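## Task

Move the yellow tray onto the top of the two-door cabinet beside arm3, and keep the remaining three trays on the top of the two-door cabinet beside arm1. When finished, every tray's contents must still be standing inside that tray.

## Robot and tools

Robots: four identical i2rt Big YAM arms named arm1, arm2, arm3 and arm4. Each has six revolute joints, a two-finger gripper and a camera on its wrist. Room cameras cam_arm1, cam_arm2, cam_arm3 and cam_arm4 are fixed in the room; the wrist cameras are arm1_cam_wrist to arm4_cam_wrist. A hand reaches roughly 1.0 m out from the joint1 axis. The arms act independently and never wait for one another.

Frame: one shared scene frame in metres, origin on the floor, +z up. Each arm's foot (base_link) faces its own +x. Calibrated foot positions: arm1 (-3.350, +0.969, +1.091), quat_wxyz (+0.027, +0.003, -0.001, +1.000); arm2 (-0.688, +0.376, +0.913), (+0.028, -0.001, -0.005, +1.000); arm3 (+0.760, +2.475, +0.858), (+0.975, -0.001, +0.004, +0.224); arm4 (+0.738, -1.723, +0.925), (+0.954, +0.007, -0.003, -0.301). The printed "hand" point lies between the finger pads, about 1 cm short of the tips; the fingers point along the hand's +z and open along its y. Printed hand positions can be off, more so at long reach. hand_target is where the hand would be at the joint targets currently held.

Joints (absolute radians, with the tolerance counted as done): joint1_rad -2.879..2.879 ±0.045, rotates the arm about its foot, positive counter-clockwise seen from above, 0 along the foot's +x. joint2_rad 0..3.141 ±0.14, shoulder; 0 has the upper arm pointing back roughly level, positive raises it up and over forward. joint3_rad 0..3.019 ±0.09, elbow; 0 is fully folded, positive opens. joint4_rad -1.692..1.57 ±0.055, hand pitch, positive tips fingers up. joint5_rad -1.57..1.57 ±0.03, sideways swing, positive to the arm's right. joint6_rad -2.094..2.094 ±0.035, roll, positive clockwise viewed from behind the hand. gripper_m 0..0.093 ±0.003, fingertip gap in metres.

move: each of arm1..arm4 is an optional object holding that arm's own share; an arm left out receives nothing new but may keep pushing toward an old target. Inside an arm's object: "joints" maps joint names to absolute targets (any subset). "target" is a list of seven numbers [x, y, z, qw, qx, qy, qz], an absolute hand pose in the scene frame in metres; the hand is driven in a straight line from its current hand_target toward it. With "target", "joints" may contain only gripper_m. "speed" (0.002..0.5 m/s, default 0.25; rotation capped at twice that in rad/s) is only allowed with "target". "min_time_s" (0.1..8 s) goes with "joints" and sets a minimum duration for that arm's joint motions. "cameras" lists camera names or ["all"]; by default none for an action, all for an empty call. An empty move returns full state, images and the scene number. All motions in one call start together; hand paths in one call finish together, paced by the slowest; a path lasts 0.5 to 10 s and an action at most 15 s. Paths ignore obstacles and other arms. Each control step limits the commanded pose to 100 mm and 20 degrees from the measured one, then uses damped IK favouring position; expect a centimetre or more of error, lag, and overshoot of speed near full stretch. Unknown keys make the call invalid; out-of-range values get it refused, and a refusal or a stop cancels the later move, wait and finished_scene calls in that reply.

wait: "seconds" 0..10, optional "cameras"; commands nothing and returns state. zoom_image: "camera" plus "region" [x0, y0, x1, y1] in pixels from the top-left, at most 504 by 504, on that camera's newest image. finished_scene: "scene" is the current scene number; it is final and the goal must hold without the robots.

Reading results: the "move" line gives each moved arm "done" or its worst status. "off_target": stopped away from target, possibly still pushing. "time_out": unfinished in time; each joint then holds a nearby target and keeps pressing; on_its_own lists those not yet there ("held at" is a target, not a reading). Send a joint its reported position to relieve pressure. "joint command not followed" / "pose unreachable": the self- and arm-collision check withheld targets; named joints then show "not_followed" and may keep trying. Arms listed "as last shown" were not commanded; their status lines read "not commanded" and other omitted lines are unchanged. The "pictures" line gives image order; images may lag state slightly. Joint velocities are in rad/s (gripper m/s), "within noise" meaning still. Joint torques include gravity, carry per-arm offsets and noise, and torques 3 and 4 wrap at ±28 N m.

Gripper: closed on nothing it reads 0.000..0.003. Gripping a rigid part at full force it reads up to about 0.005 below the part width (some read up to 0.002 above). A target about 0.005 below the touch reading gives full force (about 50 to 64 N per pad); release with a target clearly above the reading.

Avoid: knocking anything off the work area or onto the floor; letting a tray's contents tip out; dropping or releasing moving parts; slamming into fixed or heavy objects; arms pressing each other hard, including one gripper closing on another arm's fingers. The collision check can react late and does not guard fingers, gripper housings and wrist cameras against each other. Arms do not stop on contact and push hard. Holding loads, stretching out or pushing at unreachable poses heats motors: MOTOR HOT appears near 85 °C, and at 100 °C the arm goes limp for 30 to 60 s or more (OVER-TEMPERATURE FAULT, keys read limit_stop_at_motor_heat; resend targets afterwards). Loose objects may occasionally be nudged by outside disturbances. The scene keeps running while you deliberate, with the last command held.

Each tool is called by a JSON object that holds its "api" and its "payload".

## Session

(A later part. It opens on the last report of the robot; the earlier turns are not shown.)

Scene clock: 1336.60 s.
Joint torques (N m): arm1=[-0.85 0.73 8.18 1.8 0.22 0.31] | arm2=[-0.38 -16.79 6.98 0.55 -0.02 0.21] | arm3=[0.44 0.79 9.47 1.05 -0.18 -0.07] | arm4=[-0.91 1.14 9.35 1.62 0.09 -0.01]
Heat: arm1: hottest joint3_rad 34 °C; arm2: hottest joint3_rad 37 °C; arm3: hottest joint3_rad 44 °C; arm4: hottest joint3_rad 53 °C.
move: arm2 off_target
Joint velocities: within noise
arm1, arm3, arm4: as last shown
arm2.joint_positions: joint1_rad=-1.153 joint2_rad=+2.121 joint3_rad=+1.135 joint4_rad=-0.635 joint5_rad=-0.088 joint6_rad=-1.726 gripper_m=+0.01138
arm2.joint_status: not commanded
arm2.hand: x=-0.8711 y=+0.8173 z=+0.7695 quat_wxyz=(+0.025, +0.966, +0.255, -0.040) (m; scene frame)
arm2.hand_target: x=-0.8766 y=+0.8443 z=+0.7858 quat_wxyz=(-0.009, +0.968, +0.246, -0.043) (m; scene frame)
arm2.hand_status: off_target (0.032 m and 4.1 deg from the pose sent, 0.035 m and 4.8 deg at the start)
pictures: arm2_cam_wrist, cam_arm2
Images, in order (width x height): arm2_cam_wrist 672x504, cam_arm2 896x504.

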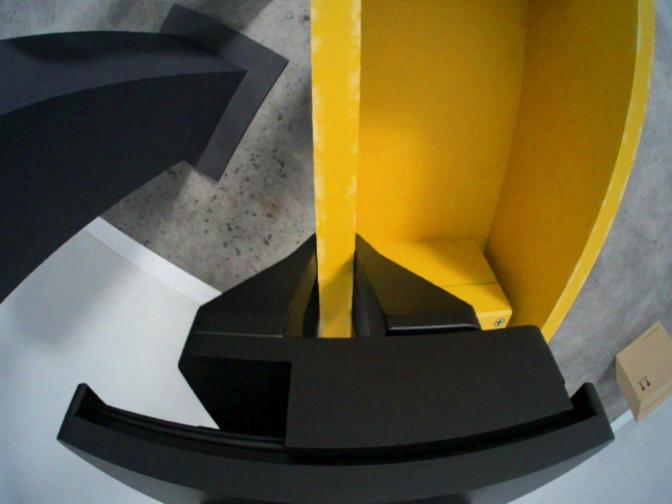

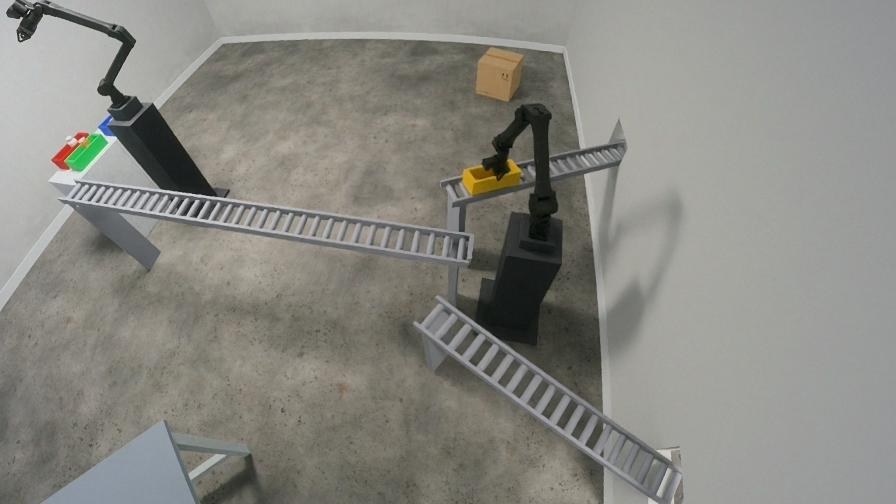

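{"api": "move", "payload": {"arm2": {"target": [-0.8775, 0.8420, 0.763, -0.0090, 0.9692, 0.2462, -0.0429], "speed": 0.05}, "cameras": ["arm2_cam_wrist", "cam_arm2"]}}

{"api": "zoom_image", "payload": {"camera": "arm2_cam_wrist", "region": [240, 0, 400, 250]}}

{"api": "zoom_image", "payload": {"camera": "cam_arm2", "region": [430, 110, 590, 230]}}

Scene clock: 1362.67 s.
Joint torques (N m): arm1=[-0.97 0.67 8.18 1.77 0.21 0.29] | arm2=[0.38 -15.91 7.1 0.91 -0.22 0.02] | arm3=[0.44 0.91 9.44 1.07 -0.18 -0.07] | arm4=[-1.38 1.26 9.4 1.57 0.11 0]
Heat: arm1: hottest joint3_rad 34 °C; arm2: hottest joint3_rad 38 °C; arm3: hottest joint3_rad 44 °C; arm4: hottest joint3_rad 53 °C.
move: arm2 off_target
Joint velocities: within noise
arm1, arm3, arm4: as last shown
arm2.joint_positions: joint1_rad=-1.153 joint2_rad=+2.133 joint3_rad=+1.135 joint4_rad=-0.594 joint5_rad=-0.082 joint6_rad=-1.711 gripper_m=+0.01138
arm2.joint_status: not commanded
arm2.hand: x=-0.8725 y=+0.8240 z=+0.7637 quat_wxyz=(+0.011, +0.968, +0.248, -0.038) (m; scene frame)
arm2.hand_target: x=-0.8773 y=+0.8417 z=+0.7637 quat_wxyz=(-0.009, +0.968, +0.246, -0.043) (m; scene frame)
arm2.hand_status: off_target (0.019 m and 2.4 deg from the pose sent, 0.026 m and 4.1 deg at the start)
pictures: arm2_cam_wrist, cam_arm2
Images, in order (width x height): arm2_cam_wrist 672x504, cam_arm2 896x504.

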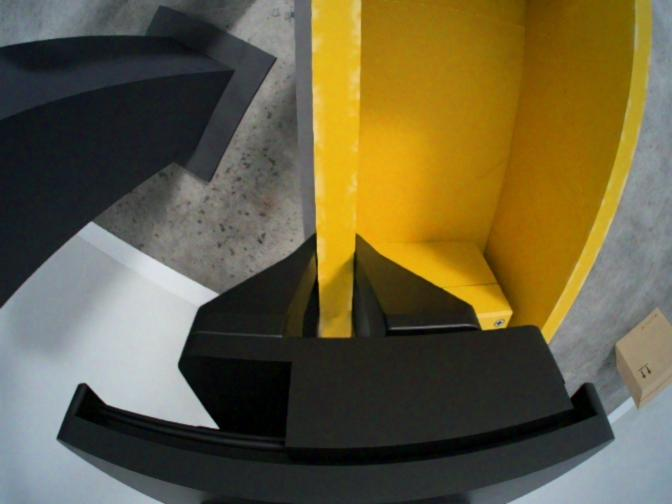

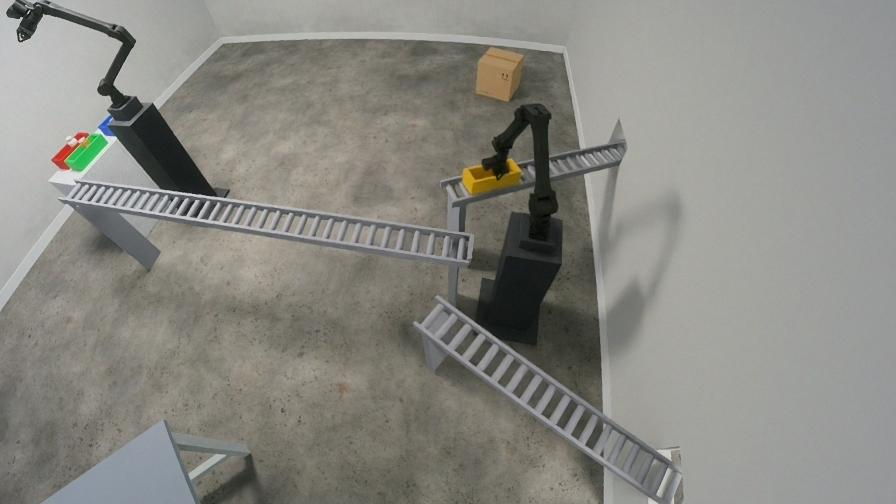

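Scaled by 2.016 from the camera's 672x504 image, which has a finer 960x720 frame.

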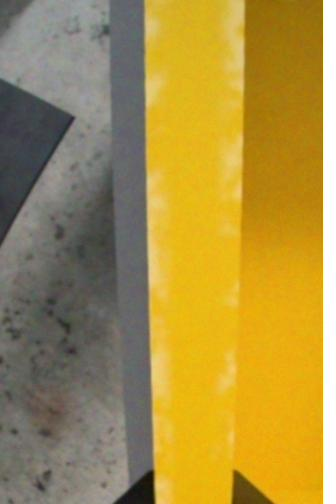

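Scaled by 3.150 from the camera's 896x504 image, which has a finer 1280x720 frame.

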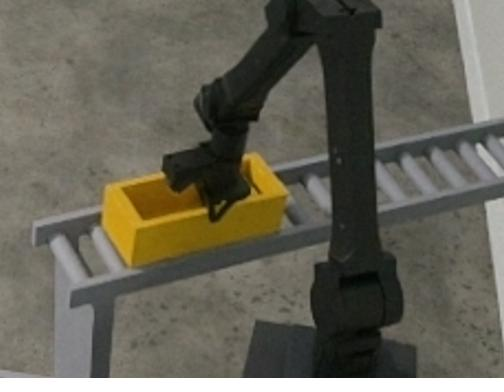

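{"api": "move", "payload": {"arm2": {"target": [-0.8815, 0.8490, 0.766, -0.0090, 0.9692, 0.2462, -0.0429], "speed": 0.04}, "cameras": ["arm2_cam_wrist", "cam_arm2"]}}

{"api": "zoom_image", "payload": {"camera": "arm2_cam_wrist", "region": [240, 0, 400, 250]}}

{"api": "zoom_image", "payload": {"camera": "cam_arm2", "region": [430, 110, 590, 230]}}

Scene clock: 1381.47 s.
Joint torques (N m): arm1=[-0.85 0.79 8.12 1.7 0.21 0.3] | arm2=[0.67 -17.61 7.31 0.27 -0.09 0.06] | arm3=[0.44 0.85 9.46 1.07 -0.17 -0.07] | arm4=[-1.03 1.49 9.37 1.62 0.11 0.02]
Heat: arm1: hottest joint3_rad 34 °C; arm2: hottest joint3_rad 38 °C; arm3: hottest joint3_rad 44 °C; arm4: hottest joint3_rad 53 °C.
move: arm2 off_target
Joint velocities: within noise
arm1, arm3, arm4: as last shown
arm2.joint_positions: joint1_rad=-1.153 joint2_rad=+2.166 joint3_rad=+1.152 joint4_rad=-0.593 joint5_rad=-0.088 joint6_rad=-1.708 gripper_m=+0.01138
arm2.joint_status: not commanded
arm2.hand: x=-0.8733 y=+0.8238 z=+0.7517 quat_wxyz=(+0.019, +0.968, +0.246, -0.040) (m; scene frame)
arm2.hand_target: x=-0.8812 y=+0.8483 z=+0.7667 quat_wxyz=(-0.009, +0.968, +0.246, -0.043) (m; scene frame)
arm2.hand_status: off_target (0.030 m and 3.2 deg from the pose sent, 0.027 m and 2.4 deg at the start)
pictures: arm2_cam_wrist, cam_arm2
Images, in order (width x height): arm2_cam_wrist 672x504, cam_arm2 896x504.

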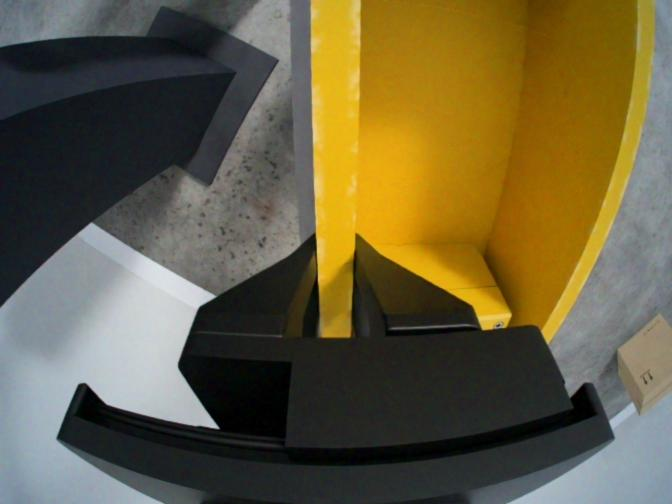

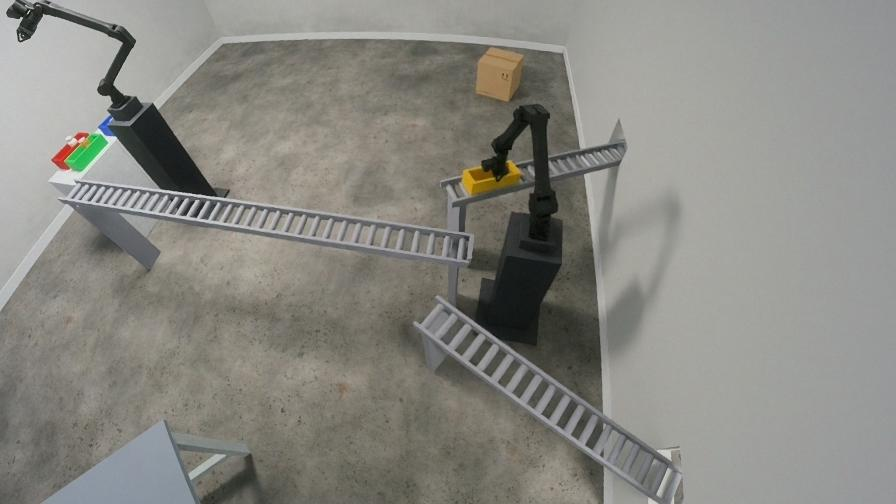

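Scaled by 2.016 from the camera's 672x504 image, which has a finer 960x720 frame.

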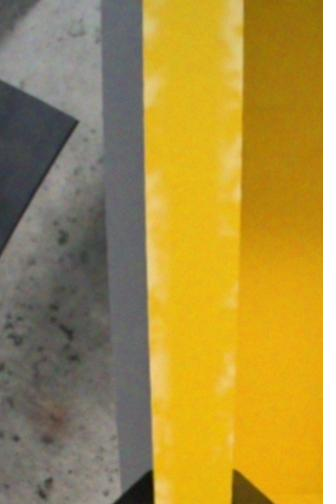

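Scaled by 3.150 from the camera's 896x504 image, which has a finer 1280x720 frame.

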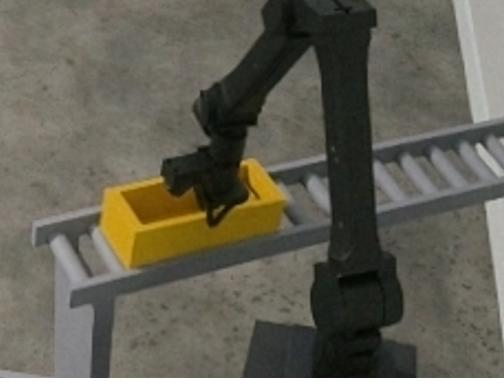

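{"api": "move", "payload": {"arm2": {"target": [-0.8812, 0.8470, 0.748, -0.0090, 0.9692, 0.2462, -0.0429], "speed": 0.04}, "cameras": ["arm2_cam_wrist", "cam_arm2"]}}

{"api": "zoom_image", "payload": {"camera": "arm2_cam_wrist", "region": [240, 0, 400, 250]}}

{"api": "zoom_image", "payload": {"camera": "cam_arm2", "region": [430, 110, 590, 230]}}

Scene clock: 1404.37 s.
Joint torques (N m): arm1=[-0.97 0.67 8.2 1.74 0.23 0.3] | arm2=[1.08 -14.92 7.25 0.73 -0.15 0.08] | arm3=[0.32 0.97 9.46 1.06 -0.17 -0.07] | arm4=[-1.08 1.26 9.4 1.55 0.08 0.03]
Heat: arm1: hottest joint3_rad 34 °C; arm2: hottest joint3_rad 39 °C; arm3: hottest joint3_rad 44 °C; arm4: hottest joint3_rad 53 °C.
move: arm2 off_target
Joint velocities: within noise
arm1, arm3, arm4: as last shown
arm2.joint_positions: joint1_rad=-1.153 joint2_rad=+2.173 joint3_rad=+1.152 joint4_rad=-0.568 joint5_rad=-0.085 joint6_rad=-1.708 gripper_m=+0.01138
arm2.joint_status: not commanded
arm2.hand: x=-0.8744 y=+0.8279 z=+0.7483 quat_wxyz=(+0.010, +0.968, +0.247, -0.040) (m; scene frame)
arm2.hand_target: x=-0.8809 y=+0.8465 z=+0.7487 quat_wxyz=(-0.009, +0.968, +0.246, -0.043) (m; scene frame)
arm2.hand_status: off_target (0.020 m and 2.2 deg from the pose sent, 0.025 m and 3.2 deg at the start)
pictures: arm2_cam_wrist, cam_arm2
Images, in order (width x height): arm2_cam_wrist 672x504, cam_arm2 896x504.

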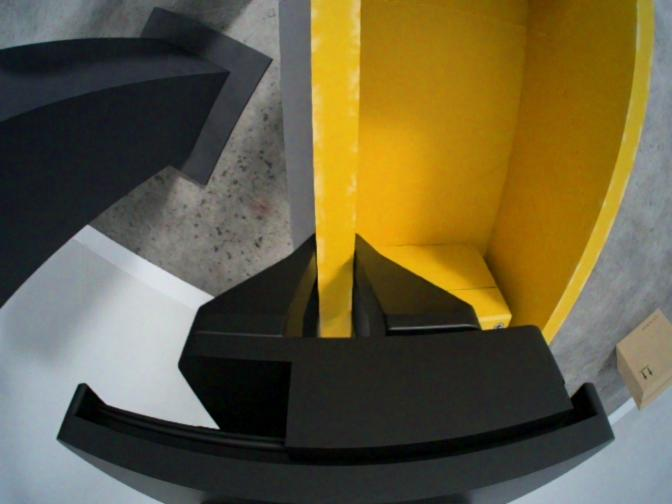

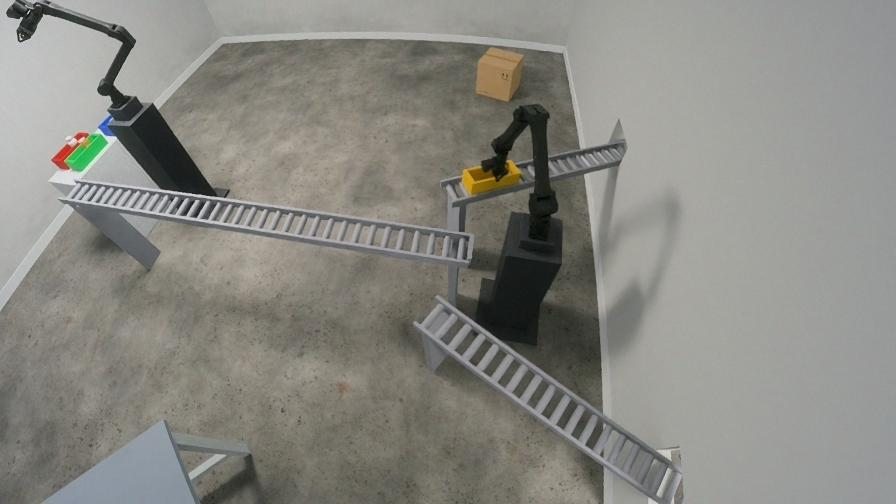

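Scaled by 2.016 from the camera's 672x504 image, which has a finer 960x720 frame.

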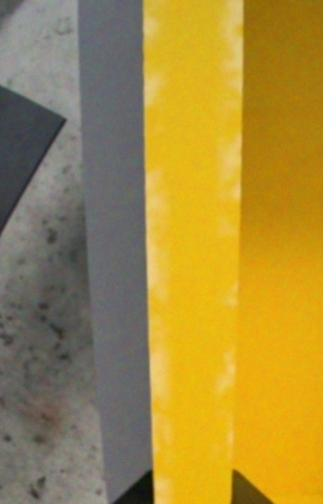

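Scaled by 3.150 from the camera's 896x504 image, which has a finer 1280x720 frame.

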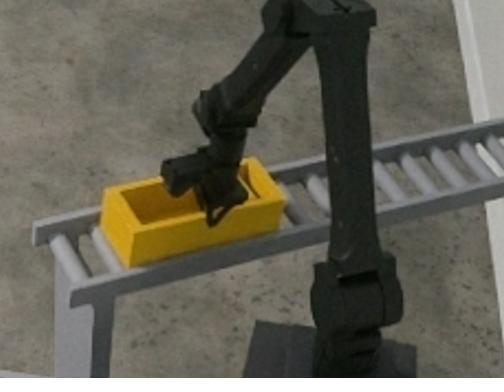

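{"api": "move", "payload": {"arm2": {"target": [-0.8800, 0.8440, 0.734, -0.0090, 0.9692, 0.2462, -0.0429], "speed": 0.04}, "cameras": ["arm2_cam_wrist", "cam_arm2"]}}

{"api": "zoom_image", "payload": {"camera": "arm2_cam_wrist", "region": [240, 0, 400, 250]}}

{"api": "zoom_image", "payload": {"camera": "cam_arm2", "region": [430, 110, 590, 230]}}

Scene clock: 1423.30 s.
Joint torques (N m): arm1=[-1.08 0.73 8.16 1.74 0.2 0.3] | arm2=[0.79 -13.57 6.71 0.88 -0.36 -0.01] | arm3=[0.44 0.85 9.47 1.07 -0.18 -0.07] | arm4=[-1.03 1.67 9.39 1.57 0.09 0]
Heat: arm1: hottest joint3_rad 34 °C; arm2: hottest joint3_rad 39 °C; arm3: hottest joint3_rad 44 °C; arm4: hottest joint3_rad 54 °C.
move: arm2 off_target
Joint velocities: within noise
arm1, arm3, arm4: as last shown
arm2.joint_positions: joint1_rad=-1.158 joint2_rad=+2.184 joint3_rad=+1.152 joint4_rad=-0.532 joint5_rad=-0.079 joint6_rad=-1.700 gripper_m=+0.01138
arm2.joint_status: not commanded
arm2.hand: x=-0.8730 y=+0.8345 z=+0.7431 quat_wxyz=(-0.003, +0.970, +0.241, -0.038) (m; scene frame)
arm2.hand_target: x=-0.8798 y=+0.8436 z=+0.7344 quat_wxyz=(-0.009, +0.968, +0.246, -0.043) (m; scene frame)
arm2.hand_status: off_target (0.015 m and 1.1 deg from the pose sent, 0.022 m and 2.2 deg at the start)
pictures: arm2_cam_wrist, cam_arm2
Images, in order (width x height): arm2_cam_wrist 672x504, cam_arm2 896x504.

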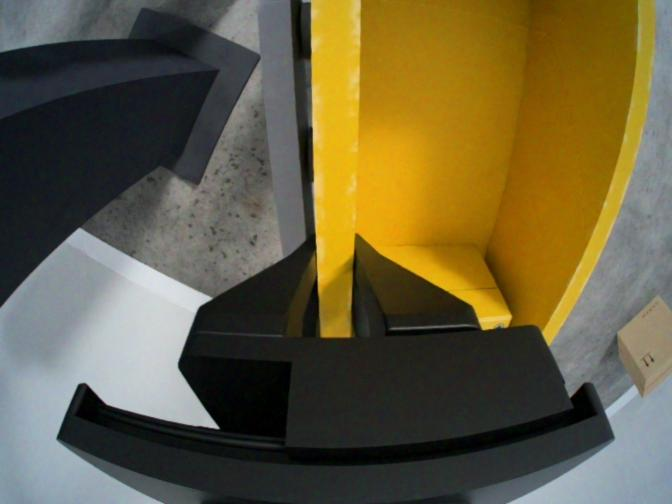

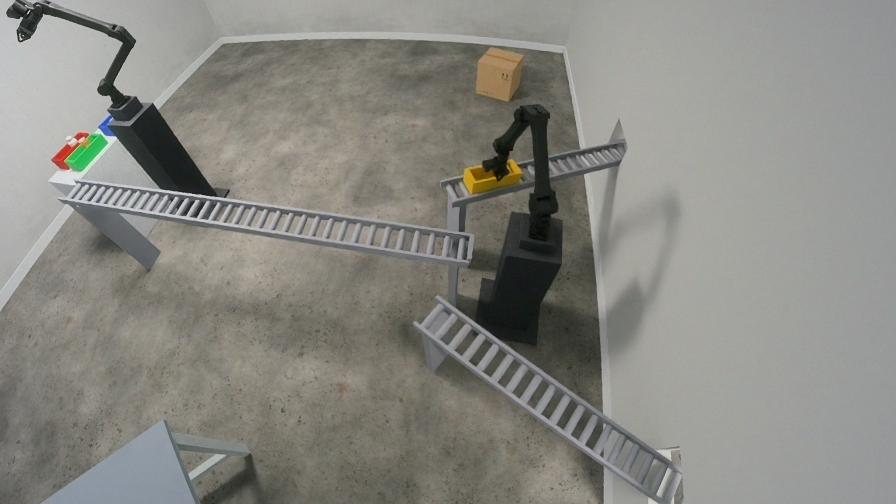

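Scaled by 2.016 from the camera's 672x504 image, which has a finer 960x720 frame.

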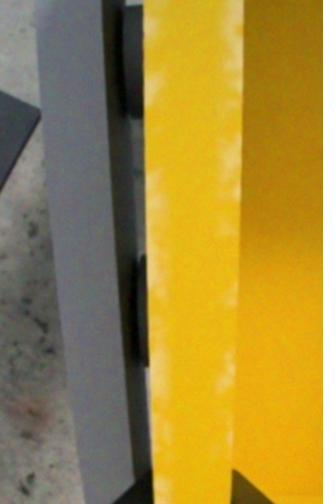

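Scaled by 3.150 from the camera's 896x504 image, which has a finer 1280x720 frame.

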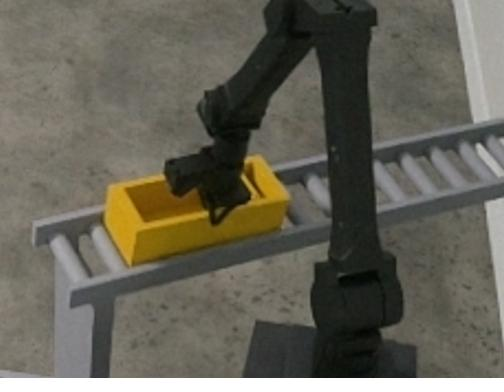

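{"api": "move", "payload": {"arm2": {"target": [-0.8745, 0.8360, 0.93, -0.0060, 0.9696, 0.2425, -0.0410], "speed": 0.3, "joints": {"gripper_m": 0.045}}, "cameras": ["arm2_cam_wrist", "cam_arm2", "cam_arm3"]}}

Scene clock: 1467.03 s.
Joint torques (N m): arm1=[-0.85 0.79 8.24 1.78 0.22 0.3] | arm2=[0.91 -16.15 9.44 -0.25 -0.14 0.05] | arm3=[0.44 0.85 9.47 1.06 -0.18 -0.07] | arm4=[-1.14 1.14 9.43 1.61 0.1 0]
Heat: arm1: hottest joint3_rad 34 °C; arm2: hottest joint3_rad 38 °C; arm3: hottest joint3_rad 44 °C; arm4: hottest joint3_rad 54 °C.
move: arm2 off_target
Joint velocities: within noise
arm1, arm3, arm4: as last shown
arm2.joint_positions: joint1_rad=-1.158 joint2_rad=+1.831 joint3_rad=+1.168 joint4_rad=-0.930 joint5_rad=-0.082 joint6_rad=-1.700 gripper_m=+0.04490
arm2.joint_status: all done
arm2.hand: x=-0.8695 y=+0.8210 z=+0.9136 quat_wxyz=(+0.012, +0.970, +0.241, -0.038) (m; scene frame)
arm2.hand_target: x=-0.8743 y=+0.8355 z=+0.9301 quat_wxyz=(-0.006, +0.969, +0.242, -0.041) (m; scene frame)
arm2.hand_status: off_target (0.023 m and 2.1 deg from the pose sent, 0.187 m and 0.5 deg at the start)
pictures: arm2_cam_wrist, cam_arm2, cam_arm3
Images, in order (width x height): arm2_cam_wrist 672x504, cam_arm2 896x504, cam_arm3 896x504.

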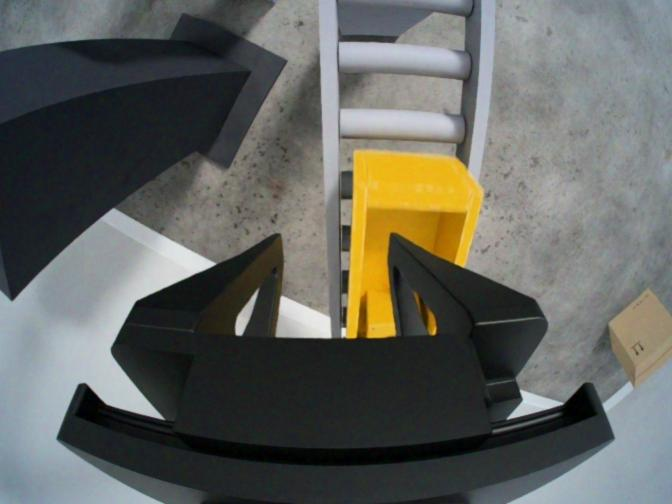

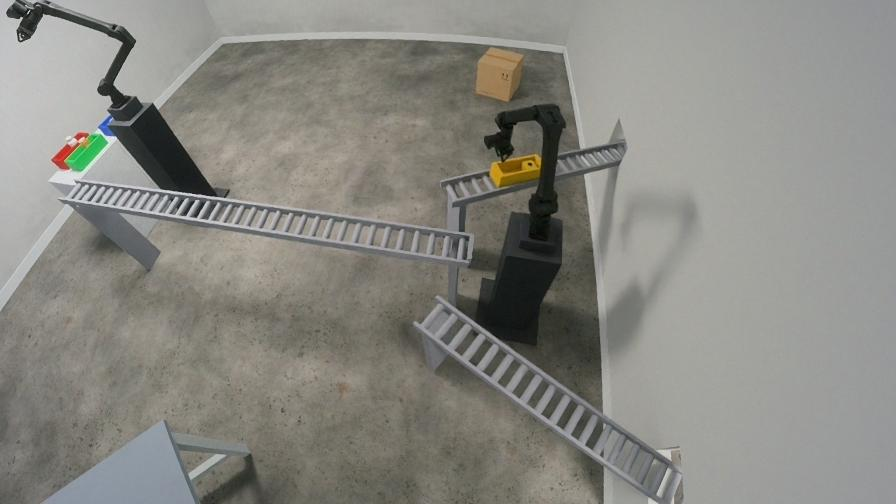

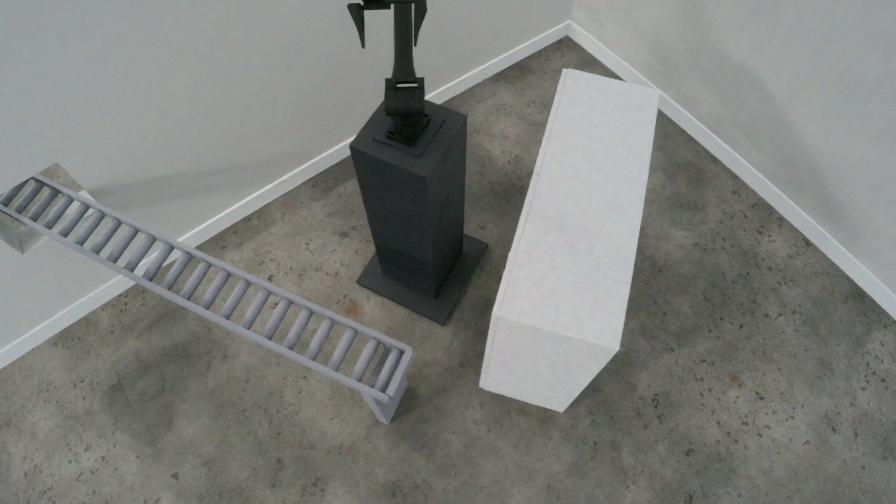

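{"api": "move", "payload": {"arm2": {"joints": {"joint1_rad": -1.158, "joint2_rad": 0.64, "joint3_rad": 1.386, "joint4_rad": -1.2, "joint5_rad": 0, "joint6_rad": 0}, "min_time_s": 4}, "arm3": {"joints": {"joint1_rad": -1.40, "joint2_rad": 1.844, "joint3_rad": 1.503, "joint4_rad": -1.23, "joint5_rad": 0, "joint6_rad": -1.484}, "min_time_s": 4}, "cameras": ["arm3_cam_wrist", "cam_arm3"]}}

Scene clock: 1555.57 s.
Joint torques (N m): arm1=[-0.97 0.79 8.2 1.74 0.23 0.31] | arm2=[0.44 1.44 10.86 1.36 0.25 0.2] | arm3=[0.38 -17.96 11.96 0.31 -0.25 -0.09] | arm4=[-1.32 1.49 9.35 1.61 0.11 0]
Heat: arm1: hottest joint3_rad 34 °C; arm2: hottest joint3_rad 41 °C; arm3: hottest joint3_rad 45 °C; arm4: hottest joint3_rad 54 °C.
move: arm2 done; arm3 done
Joint velocities: within noise
arm1.joint_positions: joint1_rad=+0.610 joint2_rad=+0.623 joint3_rad=+1.330 joint4_rad=-1.190 joint5_rad=+0.000 joint6_rad=-0.016 gripper_m=+0.04492
arm1.joint_status: not commanded
arm1.hand: x=-3.5708 y=+0.8287 z=+1.6321 quat_wxyz=(+0.137, +0.819, +0.242, -0.501) (m; scene frame)
arm1.hand_target: x=-3.5736 y=+0.8301 z=+1.6280 quat_wxyz=(+0.136, +0.827, +0.233, -0.494) (m; scene frame)
arm1.hand_status: not commanded
arm2.joint_positions: joint1_rad=-1.158 joint2_rad=+0.637 joint3_rad=+1.348 joint4_rad=-1.189 joint5_rad=-0.004 joint6_rad=-0.015 gripper_m=+0.04491
arm2.joint_status: all done
arm2.hand: x=-0.7828 y=+0.6214 z=+1.4609 quat_wxyz=(-0.302, +0.705, -0.479, -0.427) (m; scene frame)
arm2.hand_target: x=-0.7803 y=+0.6165 z=+1.4770 quat_wxyz=(-0.305, +0.696, -0.481, -0.437) (m; scene frame)
arm2.hand_status: not commanded
arm3.joint_positions: joint1_rad=-1.391 joint2_rad=+1.849 joint3_rad=+1.444 joint4_rad=-1.241 joint5_rad=+0.004 joint6_rad=-1.468 gripper_m=+0.09397
arm3.joint_status: all done
arm3.hand: x=+1.0696 y=+2.0522 z=+0.9361 quat_wxyz=(+0.019, +0.261, -0.964, -0.033) (m; scene frame)
arm3.hand_target: x=+1.0814 y=+2.0292 z=+0.9586 quat_wxyz=(+0.004, +0.265, -0.964, +0.000) (m; scene frame)
arm3.hand_status: not commanded
arm4.joint_positions: joint1_rad=-0.674 joint2_rad=+0.598 joint3_rad=+1.422 joint4_rad=-1.373 joint5_rad=+0.010 joint6_rad=+0.589 gripper_m=+0.09396
arm4.joint_status: not commanded
arm4.hand: x=+0.7921 y=-1.9387 z=+1.4740 quat_wxyz=(-0.457, -0.708, -0.513, +0.164) (m; scene frame)
arm4.hand_target: x=+0.7911 y=-1.9359 z=+1.4847 quat_wxyz=(-0.467, -0.703, -0.509, +0.168) (m; scene frame)
arm4.hand_status: not commanded
pictures: arm3_cam_wrist, cam_arm3
Images, in order (width x height): arm3_cam_wrist 672x504, cam_arm3 896x504.

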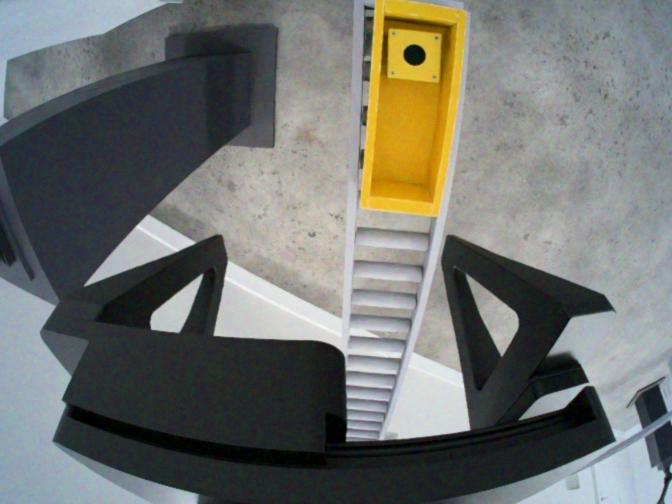

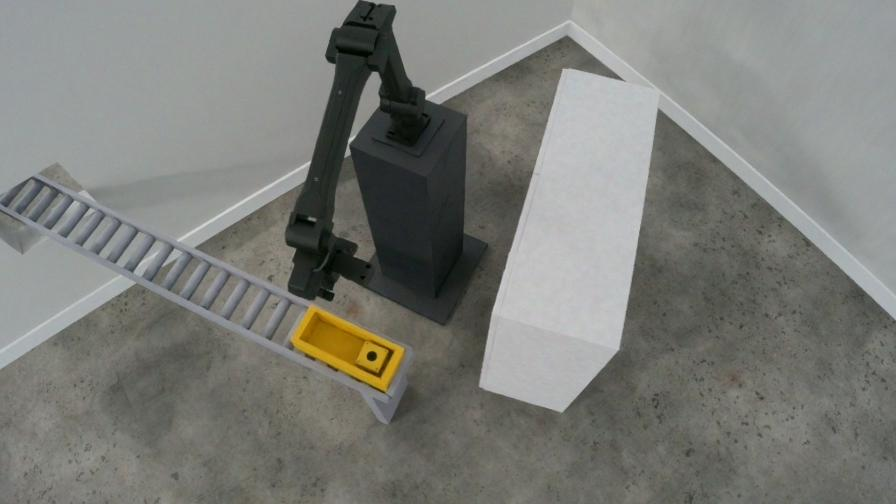

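{"api": "zoom_image", "payload": {"camera": "arm3_cam_wrist", "region": [320, 0, 510, 230]}}

{"api": "zoom_image", "payload": {"camera": "cam_arm3", "region": [270, 280, 430, 430]}}

Scaled by 2.191 from the camera's 672x504 image, which has a finer 960x720 frame.

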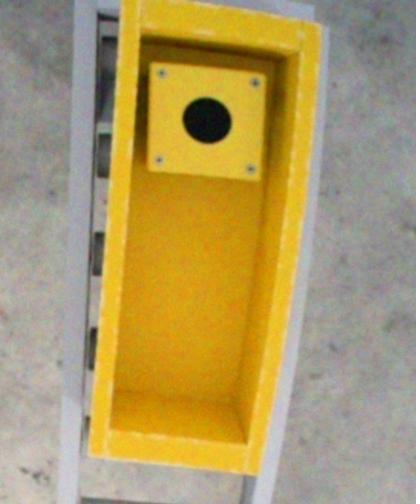

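Scaled by 3.150 from the camera's 896x504 image, which has a finer 1280x720 frame.

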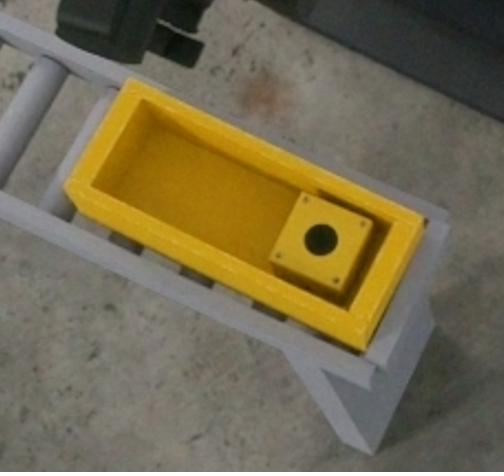

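{"api": "move", "payload": {"arm3": {"target": [1.107, 2.018, 0.775, -0.0229, -0.2588, 0.9659, -0.0430], "speed": 0.15, "joints": {"gripper_m": 0.045}}, "cameras": ["arm3_cam_wrist"]}}

{"api": "zoom_image", "payload": {"camera": "arm3_cam_wrist", "region": [200, 0, 500, 340]}}

Scene clock: 1682.93 s.
Joint torques (N m): arm1=[-0.91 0.73 8.18 1.8 0.21 0.32] | arm2=[1.14 1.61 10.67 1.24 0.33 0.19] | arm3=[2.08 -19.72 5.59 0.59 0.14 0.28] | arm4=[-1.2 1.26 9.4 1.63 0.08 -0.01]
Heat: arm1: hottest joint3_rad 34 °C; arm2: hottest joint3_rad 45 °C; arm3: hottest joint3_rad 54 °C; arm4: hottest joint3_rad 54 °C.
move: arm3 done
Joint velocities: within noise
arm1, arm2, arm4: as last shown
arm2.hand: x=-0.7828 y=+0.6214 z=+1.4609 quat_wxyz=(-0.302, +0.705, -0.479, -0.428) (m; scene frame)
arm3.joint_positions: joint1_rad=-1.361 joint2_rad=+2.113 joint3_rad=+1.379 joint4_rad=-0.787 joint5_rad=+0.063 joint6_rad=-1.440 gripper_m=+0.04507
arm3.joint_status: all done
arm3.hand: x=+1.1017 y=+2.0170 z=+0.7740 quat_wxyz=(+0.024, +0.262, -0.964, +0.036) (m; scene frame)
arm3.hand_target: x=+1.1070 y=+2.0181 z=+0.7750 quat_wxyz=(+0.023, +0.259, -0.965, +0.043) (m; scene frame)
arm3.hand_status: done (0.006 m and 0.9 deg from the pose sent, 0.169 m and 8.8 deg at the start)
pictures: arm3_cam_wrist
Images, in order (width x height): arm3_cam_wrist 672x504.

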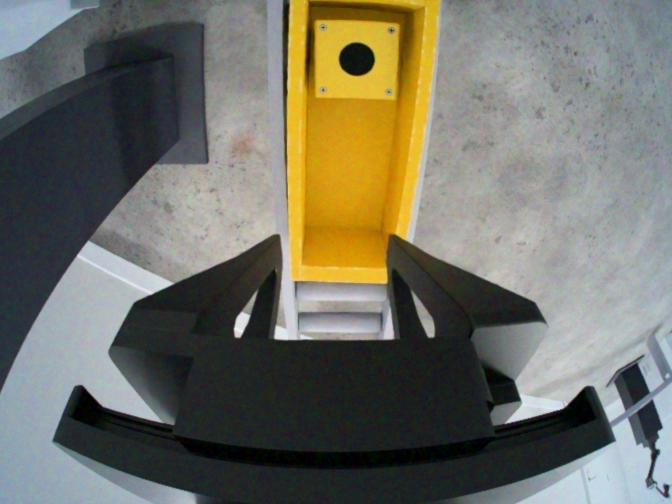

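Scaled by 1.482 from the camera's 672x504 image, which has a finer 960x720 frame.

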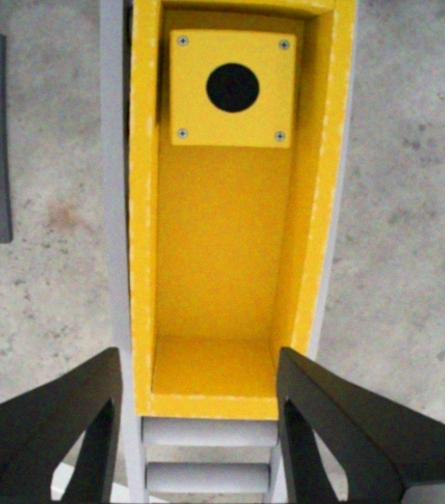

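{"api": "move", "payload": {"arm3": {"target": [1.0945, 2.0420, 0.665, -0.0360, -0.2462, 0.9692, -0.0164], "speed": 0.12, "joints": {"gripper_m": 0.045}}, "cameras": ["arm3_cam_wrist"]}}

{"api": "zoom_image", "payload": {"camera": "arm3_cam_wrist", "region": [200, 0, 500, 340]}}

Scene clock: 1801.90 s.
Joint torques (N m): arm1=[-0.91 0.56 8.14 1.73 0.21 0.31] | arm2=[0.85 1.44 10.84 1.36 0.3 0.18] | arm3=[2.2 -19.66 4.21 0.44 0.13 0.26] | arm4=[-1.03 1.55 9.44 1.55 0.1 0.01]
Heat: arm1: hottest joint3_rad 34 °C; arm2: hottest joint3_rad 46 °C; arm3: hottest joint3_rad 42 °C; arm4: hottest joint3_rad 54 °C.
move: arm3 done
Joint velocities: within noise
arm1, arm2, arm4: as last shown
arm3.joint_positions: joint1_rad=-1.350 joint2_rad=+2.304 joint3_rad=+1.353 joint4_rad=-0.628 joint5_rad=+0.066 joint6_rad=-1.401 gripper_m=+0.04507
arm3.joint_status: all done
arm3.hand: x=+1.0893 y=+2.0405 z=+0.6651 quat_wxyz=(+0.036, +0.249, -0.968, +0.010) (m; scene frame)
arm3.hand_target: x=+1.0945 y=+2.0419 z=+0.6651 quat_wxyz=(+0.036, +0.246, -0.968, +0.016) (m; scene frame)
arm3.hand_status: done (0.005 m and 0.7 deg from the pose sent, 0.112 m and 3.2 deg at the start)
pictures: arm3_cam_wrist
Images, in order (width x height): arm3_cam_wrist 672x504.

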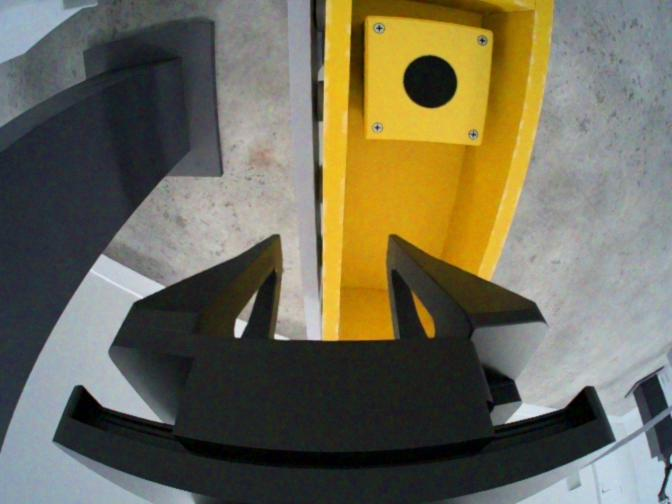

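Scaled by 1.482 from the camera's 672x504 image, which has a finer 960x720 frame.

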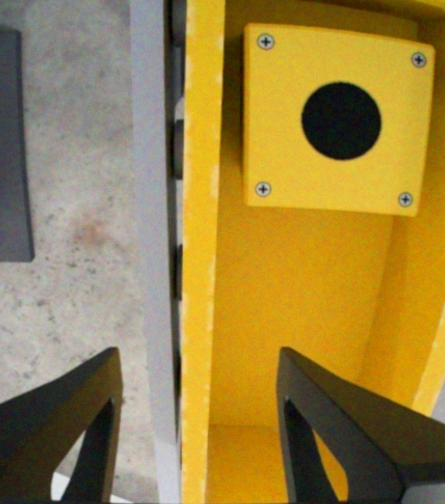

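{"api": "move", "payload": {"arm3": {"target": [1.0915, 2.0414, 0.618, -0.0370, -0.2357, 0.9718, -0.0140], "speed": 0.1, "joints": {"gripper_m": 0.042}}, "cameras": ["arm3_cam_wrist"]}}

{"api": "zoom_image", "payload": {"camera": "arm3_cam_wrist", "region": [200, 0, 500, 340]}}

Scene clock: 1848.33 s.
Joint torques (N m): arm1=[-0.97 0.62 8.18 1.7 0.23 0.32] | arm2=[0.5 1.9 10.88 1.47 0.25 0.17] | arm3=[1.73 -20.01 5.9 0.38 0.11 0.27] | arm4=[-0.91 1.44 9.4 1.61 0.08 0.01]
Heat: arm1: hottest joint3_rad 34 °C; arm2: hottest joint3_rad 46 °C; arm3: hottest joint3_rad 40 °C; arm4: hottest joint3_rad 54 °C.
move: arm3 off_target
Joint velocities: within noise
arm1, arm2, arm4: as last shown
arm3.joint_positions: joint1_rad=-1.350 joint2_rad=+2.409 joint3_rad=+1.353 joint4_rad=-0.562 joint5_rad=+0.066 joint6_rad=-1.383 gripper_m=+0.04207
arm3.joint_status: all done
arm3.hand: x=+1.0761 y=+2.0563 z=+0.6110 quat_wxyz=(+0.044, +0.241, -0.970, -0.007) (m; scene frame)
arm3.hand_target: x=+1.0913 y=+2.0417 z=+0.6187 quat_wxyz=(+0.037, +0.236, -0.971, +0.014) (m; scene frame)
arm3.hand_status: off_target (0.023 m and 2.6 deg from the pose sent, 0.047 m and 1.6 deg at the start)
pictures: arm3_cam_wrist
Images, in order (width x height): arm3_cam_wrist 672x504.

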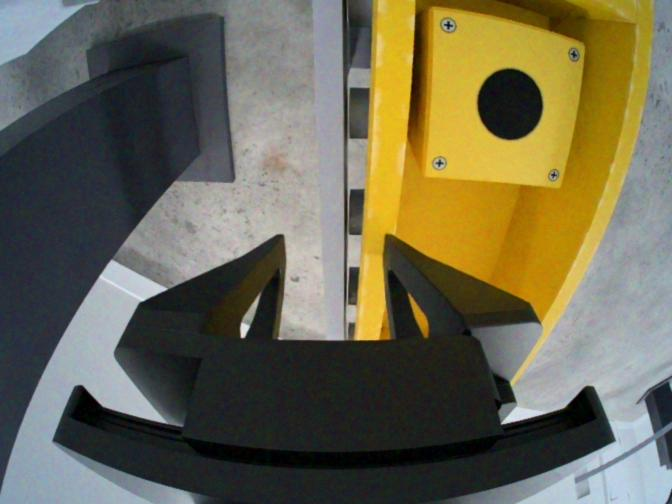

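Scaled by 1.482 from the camera's 672x504 image, which has a finer 960x720 frame.

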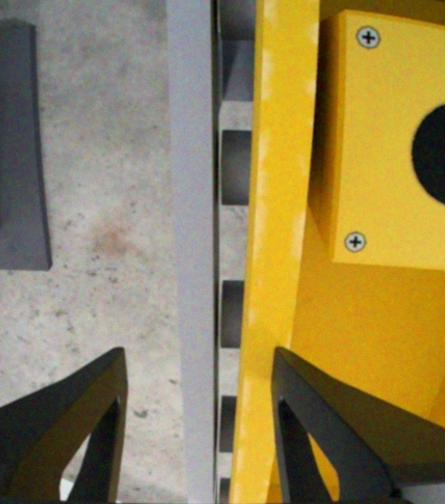

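{"api": "move", "payload": {"arm3": {"target": [1.0985, 2.0275, 0.624, -0.0328, -0.2292, 0.9734, -0.0301], "speed": 0.08, "joints": {"gripper_m": 0.042}}, "cameras": ["arm3_cam_wrist"]}}

{"api": "zoom_image", "payload": {"camera": "arm3_cam_wrist", "region": [200, 0, 500, 340]}}

Scene clock: 1875.97 s.
Joint torques (N m): arm1=[-1.08 0.56 8.17 1.76 0.21 0.31] | arm2=[-0.38 1.32 10.78 1.28 0.28 0.2] | arm3=[1.38 -20.48 6.48 0.4 0.15 0.28] | arm4=[-1.2 1.67 9.4 1.63 0.08 0.02]
Heat: arm1: hottest joint3_rad 34 °C; arm2: hottest joint3_rad 46 °C; arm3: hottest joint3_rad 39 °C; arm4: hottest joint3_rad 54 °C.
move: arm3 off_target
Joint velocities: within noise
arm1, arm2, arm4: as last shown
arm3.joint_positions: joint1_rad=-1.350 joint2_rad=+2.409 joint3_rad=+1.367 joint4_rad=-0.553 joint5_rad=+0.072 joint6_rad=-1.375 gripper_m=+0.04207
arm3.joint_status: all done
arm3.hand: x=+1.0820 y=+2.0473 z=+0.6136 quat_wxyz=(+0.042, +0.236, -0.971, +0.005) (m; scene frame)
arm3.hand_target: x=+1.0981 y=+2.0279 z=+0.6249 quat_wxyz=(+0.033, +0.229, -0.972, +0.030) (m; scene frame)
arm3.hand_status: off_target (0.028 m and 3.2 deg from the pose sent, 0.039 m and 4.7 deg at the start)
pictures: arm3_cam_wrist
Images, in order (width x height): arm3_cam_wrist 672x504.

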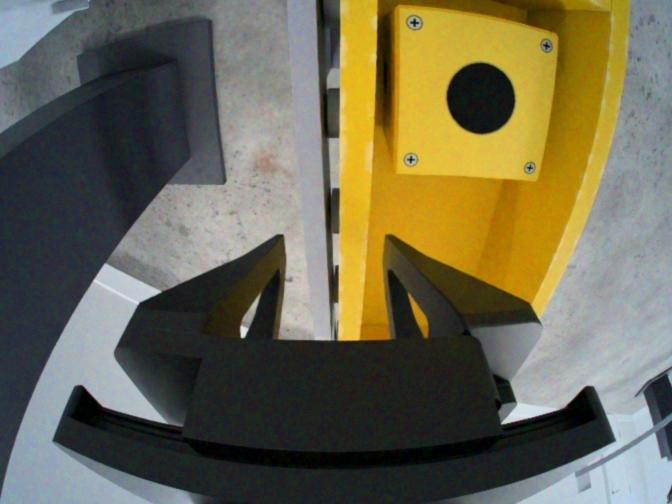

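Scaled by 1.482 from the camera's 672x504 image, which has a finer 960x720 frame.

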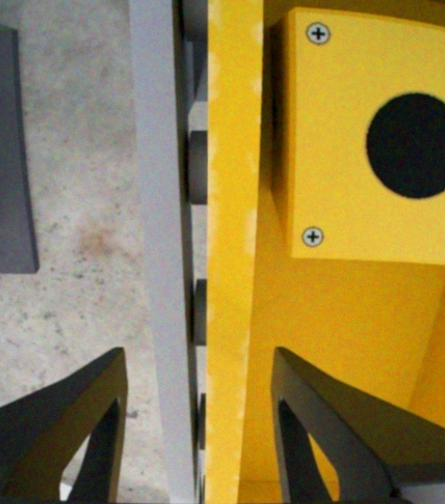

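{"api": "move", "payload": {"arm3": {"target": [1.1030, 2.0200, 0.622, -0.0328, -0.2292, 0.9734, -0.0301], "speed": 0.06, "joints": {"gripper_m": 0.042}}, "cameras": []}}

{"api": "move", "payload": {"arm3": {"target": [1.1020, 2.0215, 0.602, -0.0328, -0.2292, 0.9734, -0.0301], "speed": 0.06, "joints": {"gripper_m": 0.042}}, "cameras": ["arm3_cam_wrist"]}}

{"api": "zoom_image", "payload": {"camera": "arm3_cam_wrist", "region": [200, 0, 500, 340]}}

Scene clock: 1917.83 s.
Joint torques (N m): arm1=[-0.91 0.79 8.21 1.84 0.23 0.31] | arm2=[0.97 1.38 10.89 1.32 0.2 0.21] | arm3=[1.14 -19.37 6.9 -0.2 0.15 0.25] | arm4=[-1.14 1.55 9.4 1.58 0.09 0.01]
Heat: arm1: hottest joint3_rad 34 °C; arm2: hottest joint3_rad 46 °C; arm3: hottest joint3_rad 41 °C; arm4: hottest joint3_rad 54 °C.
move: arm3 off_target
Joint velocities: within noise
arm1, arm2, arm4: as last shown
arm3.joint_positions: joint1_rad=-1.350 joint2_rad=+2.411 joint3_rad=+1.399 joint4_rad=-0.553 joint5_rad=+0.072 joint6_rad=-1.375 gripper_m=+0.04207
arm3.joint_status: all done
arm3.hand: x=+1.0931 y=+2.0334 z=+0.6187 quat_wxyz=(+0.036, +0.236, -0.971, +0.019) (m; scene frame)
arm3.hand_target: x=+1.1028 y=+2.0202 z=+0.6225 quat_wxyz=(+0.032, +0.229, -0.972, +0.030) (m; scene frame)
arm3.hand_status: off_target (0.017 m and 1.6 deg from the pose sent, 0.036 m and 3.2 deg at the start)
pictures: none
No camera images: "cameras" was empty.

Scene clock: 1918.87 s.
Joint torques (N m): arm1=[-0.91 0.97 8.17 1.73 0.21 0.29] | arm2=[0.79 2.73 10.86 1.4 0.3 0.21] | arm3=[1.32 -20.01 6.75 0.44 0.13 0.26] | arm4=[-1.08 1.44 9.46 1.58 0.1 -0.02]
Heat: arm1: hottest joint3_rad 34 °C; arm2: hottest joint3_rad 46 °C; arm3: hottest joint3_rad 41 °C; arm4: hottest joint3_rad 54 °C.
move: arm3 off_target
Joint velocities: within noise
arm1, arm2, arm4: as last shown
arm3.joint_positions: joint1_rad=-1.350 joint2_rad=+2.456 joint3_rad=+1.408 joint4_rad=-0.540 joint5_rad=+0.072 joint6_rad=-1.375 gripper_m=+0.04207
arm3.joint_status: all done
arm3.hand: x=+1.0874 y=+2.0404 z=+0.5968 quat_wxyz=(+0.040, +0.236, -0.971, +0.008) (m; scene frame)
arm3.hand_target: x=+1.1016 y=+2.0219 z=+0.6029 quat_wxyz=(+0.032, +0.229, -0.972, +0.030) (m; scene frame)
arm3.hand_status: off_target (0.024 m and 2.8 deg from the pose sent, 0.022 m and 1.6 deg at the start)
pictures: arm3_cam_wrist
Images, in order (width x height): arm3_cam_wrist 672x504.

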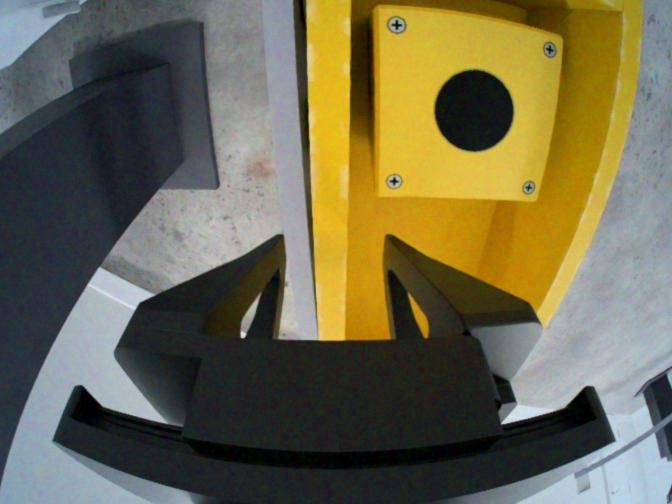

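Scaled by 1.482 from the camera's 672x504 image, which has a finer 960x720 frame.

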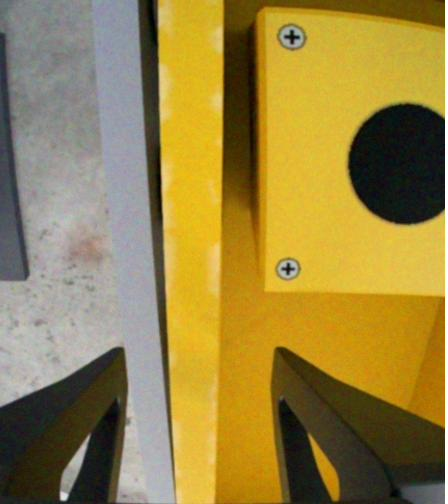

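{"api": "move", "payload": {"arm3": {"target": [1.1060, 2.0158, 0.581, -0.0328, -0.2292, 0.9734, -0.0301], "speed": 0.06, "joints": {"gripper_m": 0.042}}, "cameras": ["arm3_cam_wrist"]}}

{"api": "zoom_image", "payload": {"camera": "arm3_cam_wrist", "region": [200, 0, 500, 340]}}

Scene clock: 1937.70 s.
Joint torques (N m): arm1=[-1.03 0.73 8.16 1.8 0.22 0.3] | arm2=[0.97 2.08 11.21 1.17 0.25 0.15] | arm3=[1.26 -20.25 6.68 0.42 0.14 0.25] | arm4=[-1.14 1.44 9.43 1.51 0.08 0.01]
Heat: arm1: hottest joint3_rad 34 °C; arm2: hottest joint3_rad 46 °C; arm3: hottest joint3_rad 40 °C; arm4: hottest joint3_rad 54 °C.
move: arm3 off_target
Joint velocities: within noise
arm1, arm2, arm4: as last shown
arm3.joint_positions: joint1_rad=-1.350 joint2_rad=+2.512 joint3_rad=+1.455 joint4_rad=-0.531 joint5_rad=+0.072 joint6_rad=-1.375 gripper_m=+0.04207
arm3.joint_status: all done
arm3.hand: x=+1.0915 y=+2.0349 z=+0.5756 quat_wxyz=(+0.040, +0.236, -0.971, +0.008) (m; scene frame)
arm3.hand_target: x=+1.1055 y=+2.0163 z=+0.5818 quat_wxyz=(+0.033, +0.229, -0.972, +0.030) (m; scene frame)
arm3.hand_status: off_target (0.025 m and 2.8 deg from the pose sent, 0.035 m and 2.8 deg at the start)
pictures: arm3_cam_wrist
Images, in order (width x height): arm3_cam_wrist 672x504.

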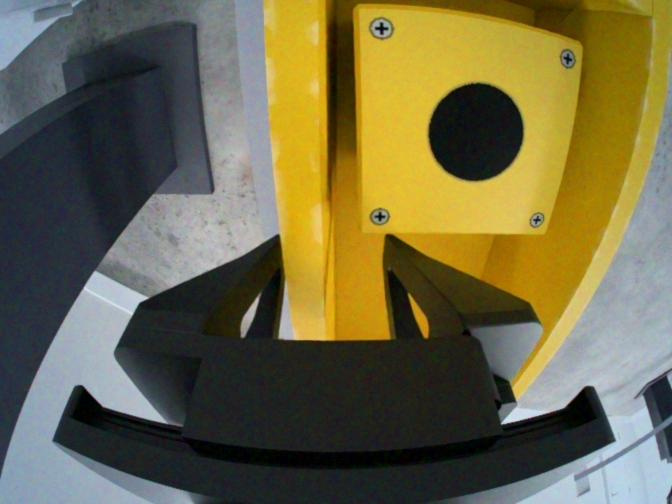

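Scaled by 1.482 from the camera's 672x504 image, which has a finer 960x720 frame.

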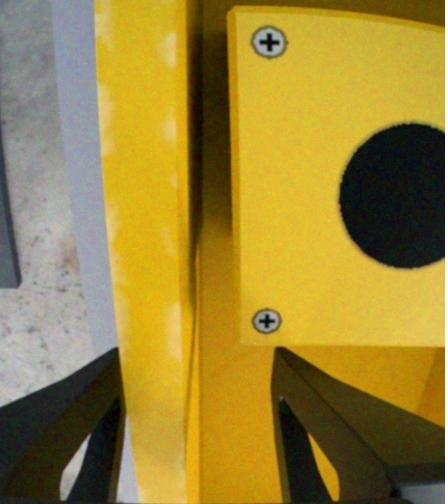

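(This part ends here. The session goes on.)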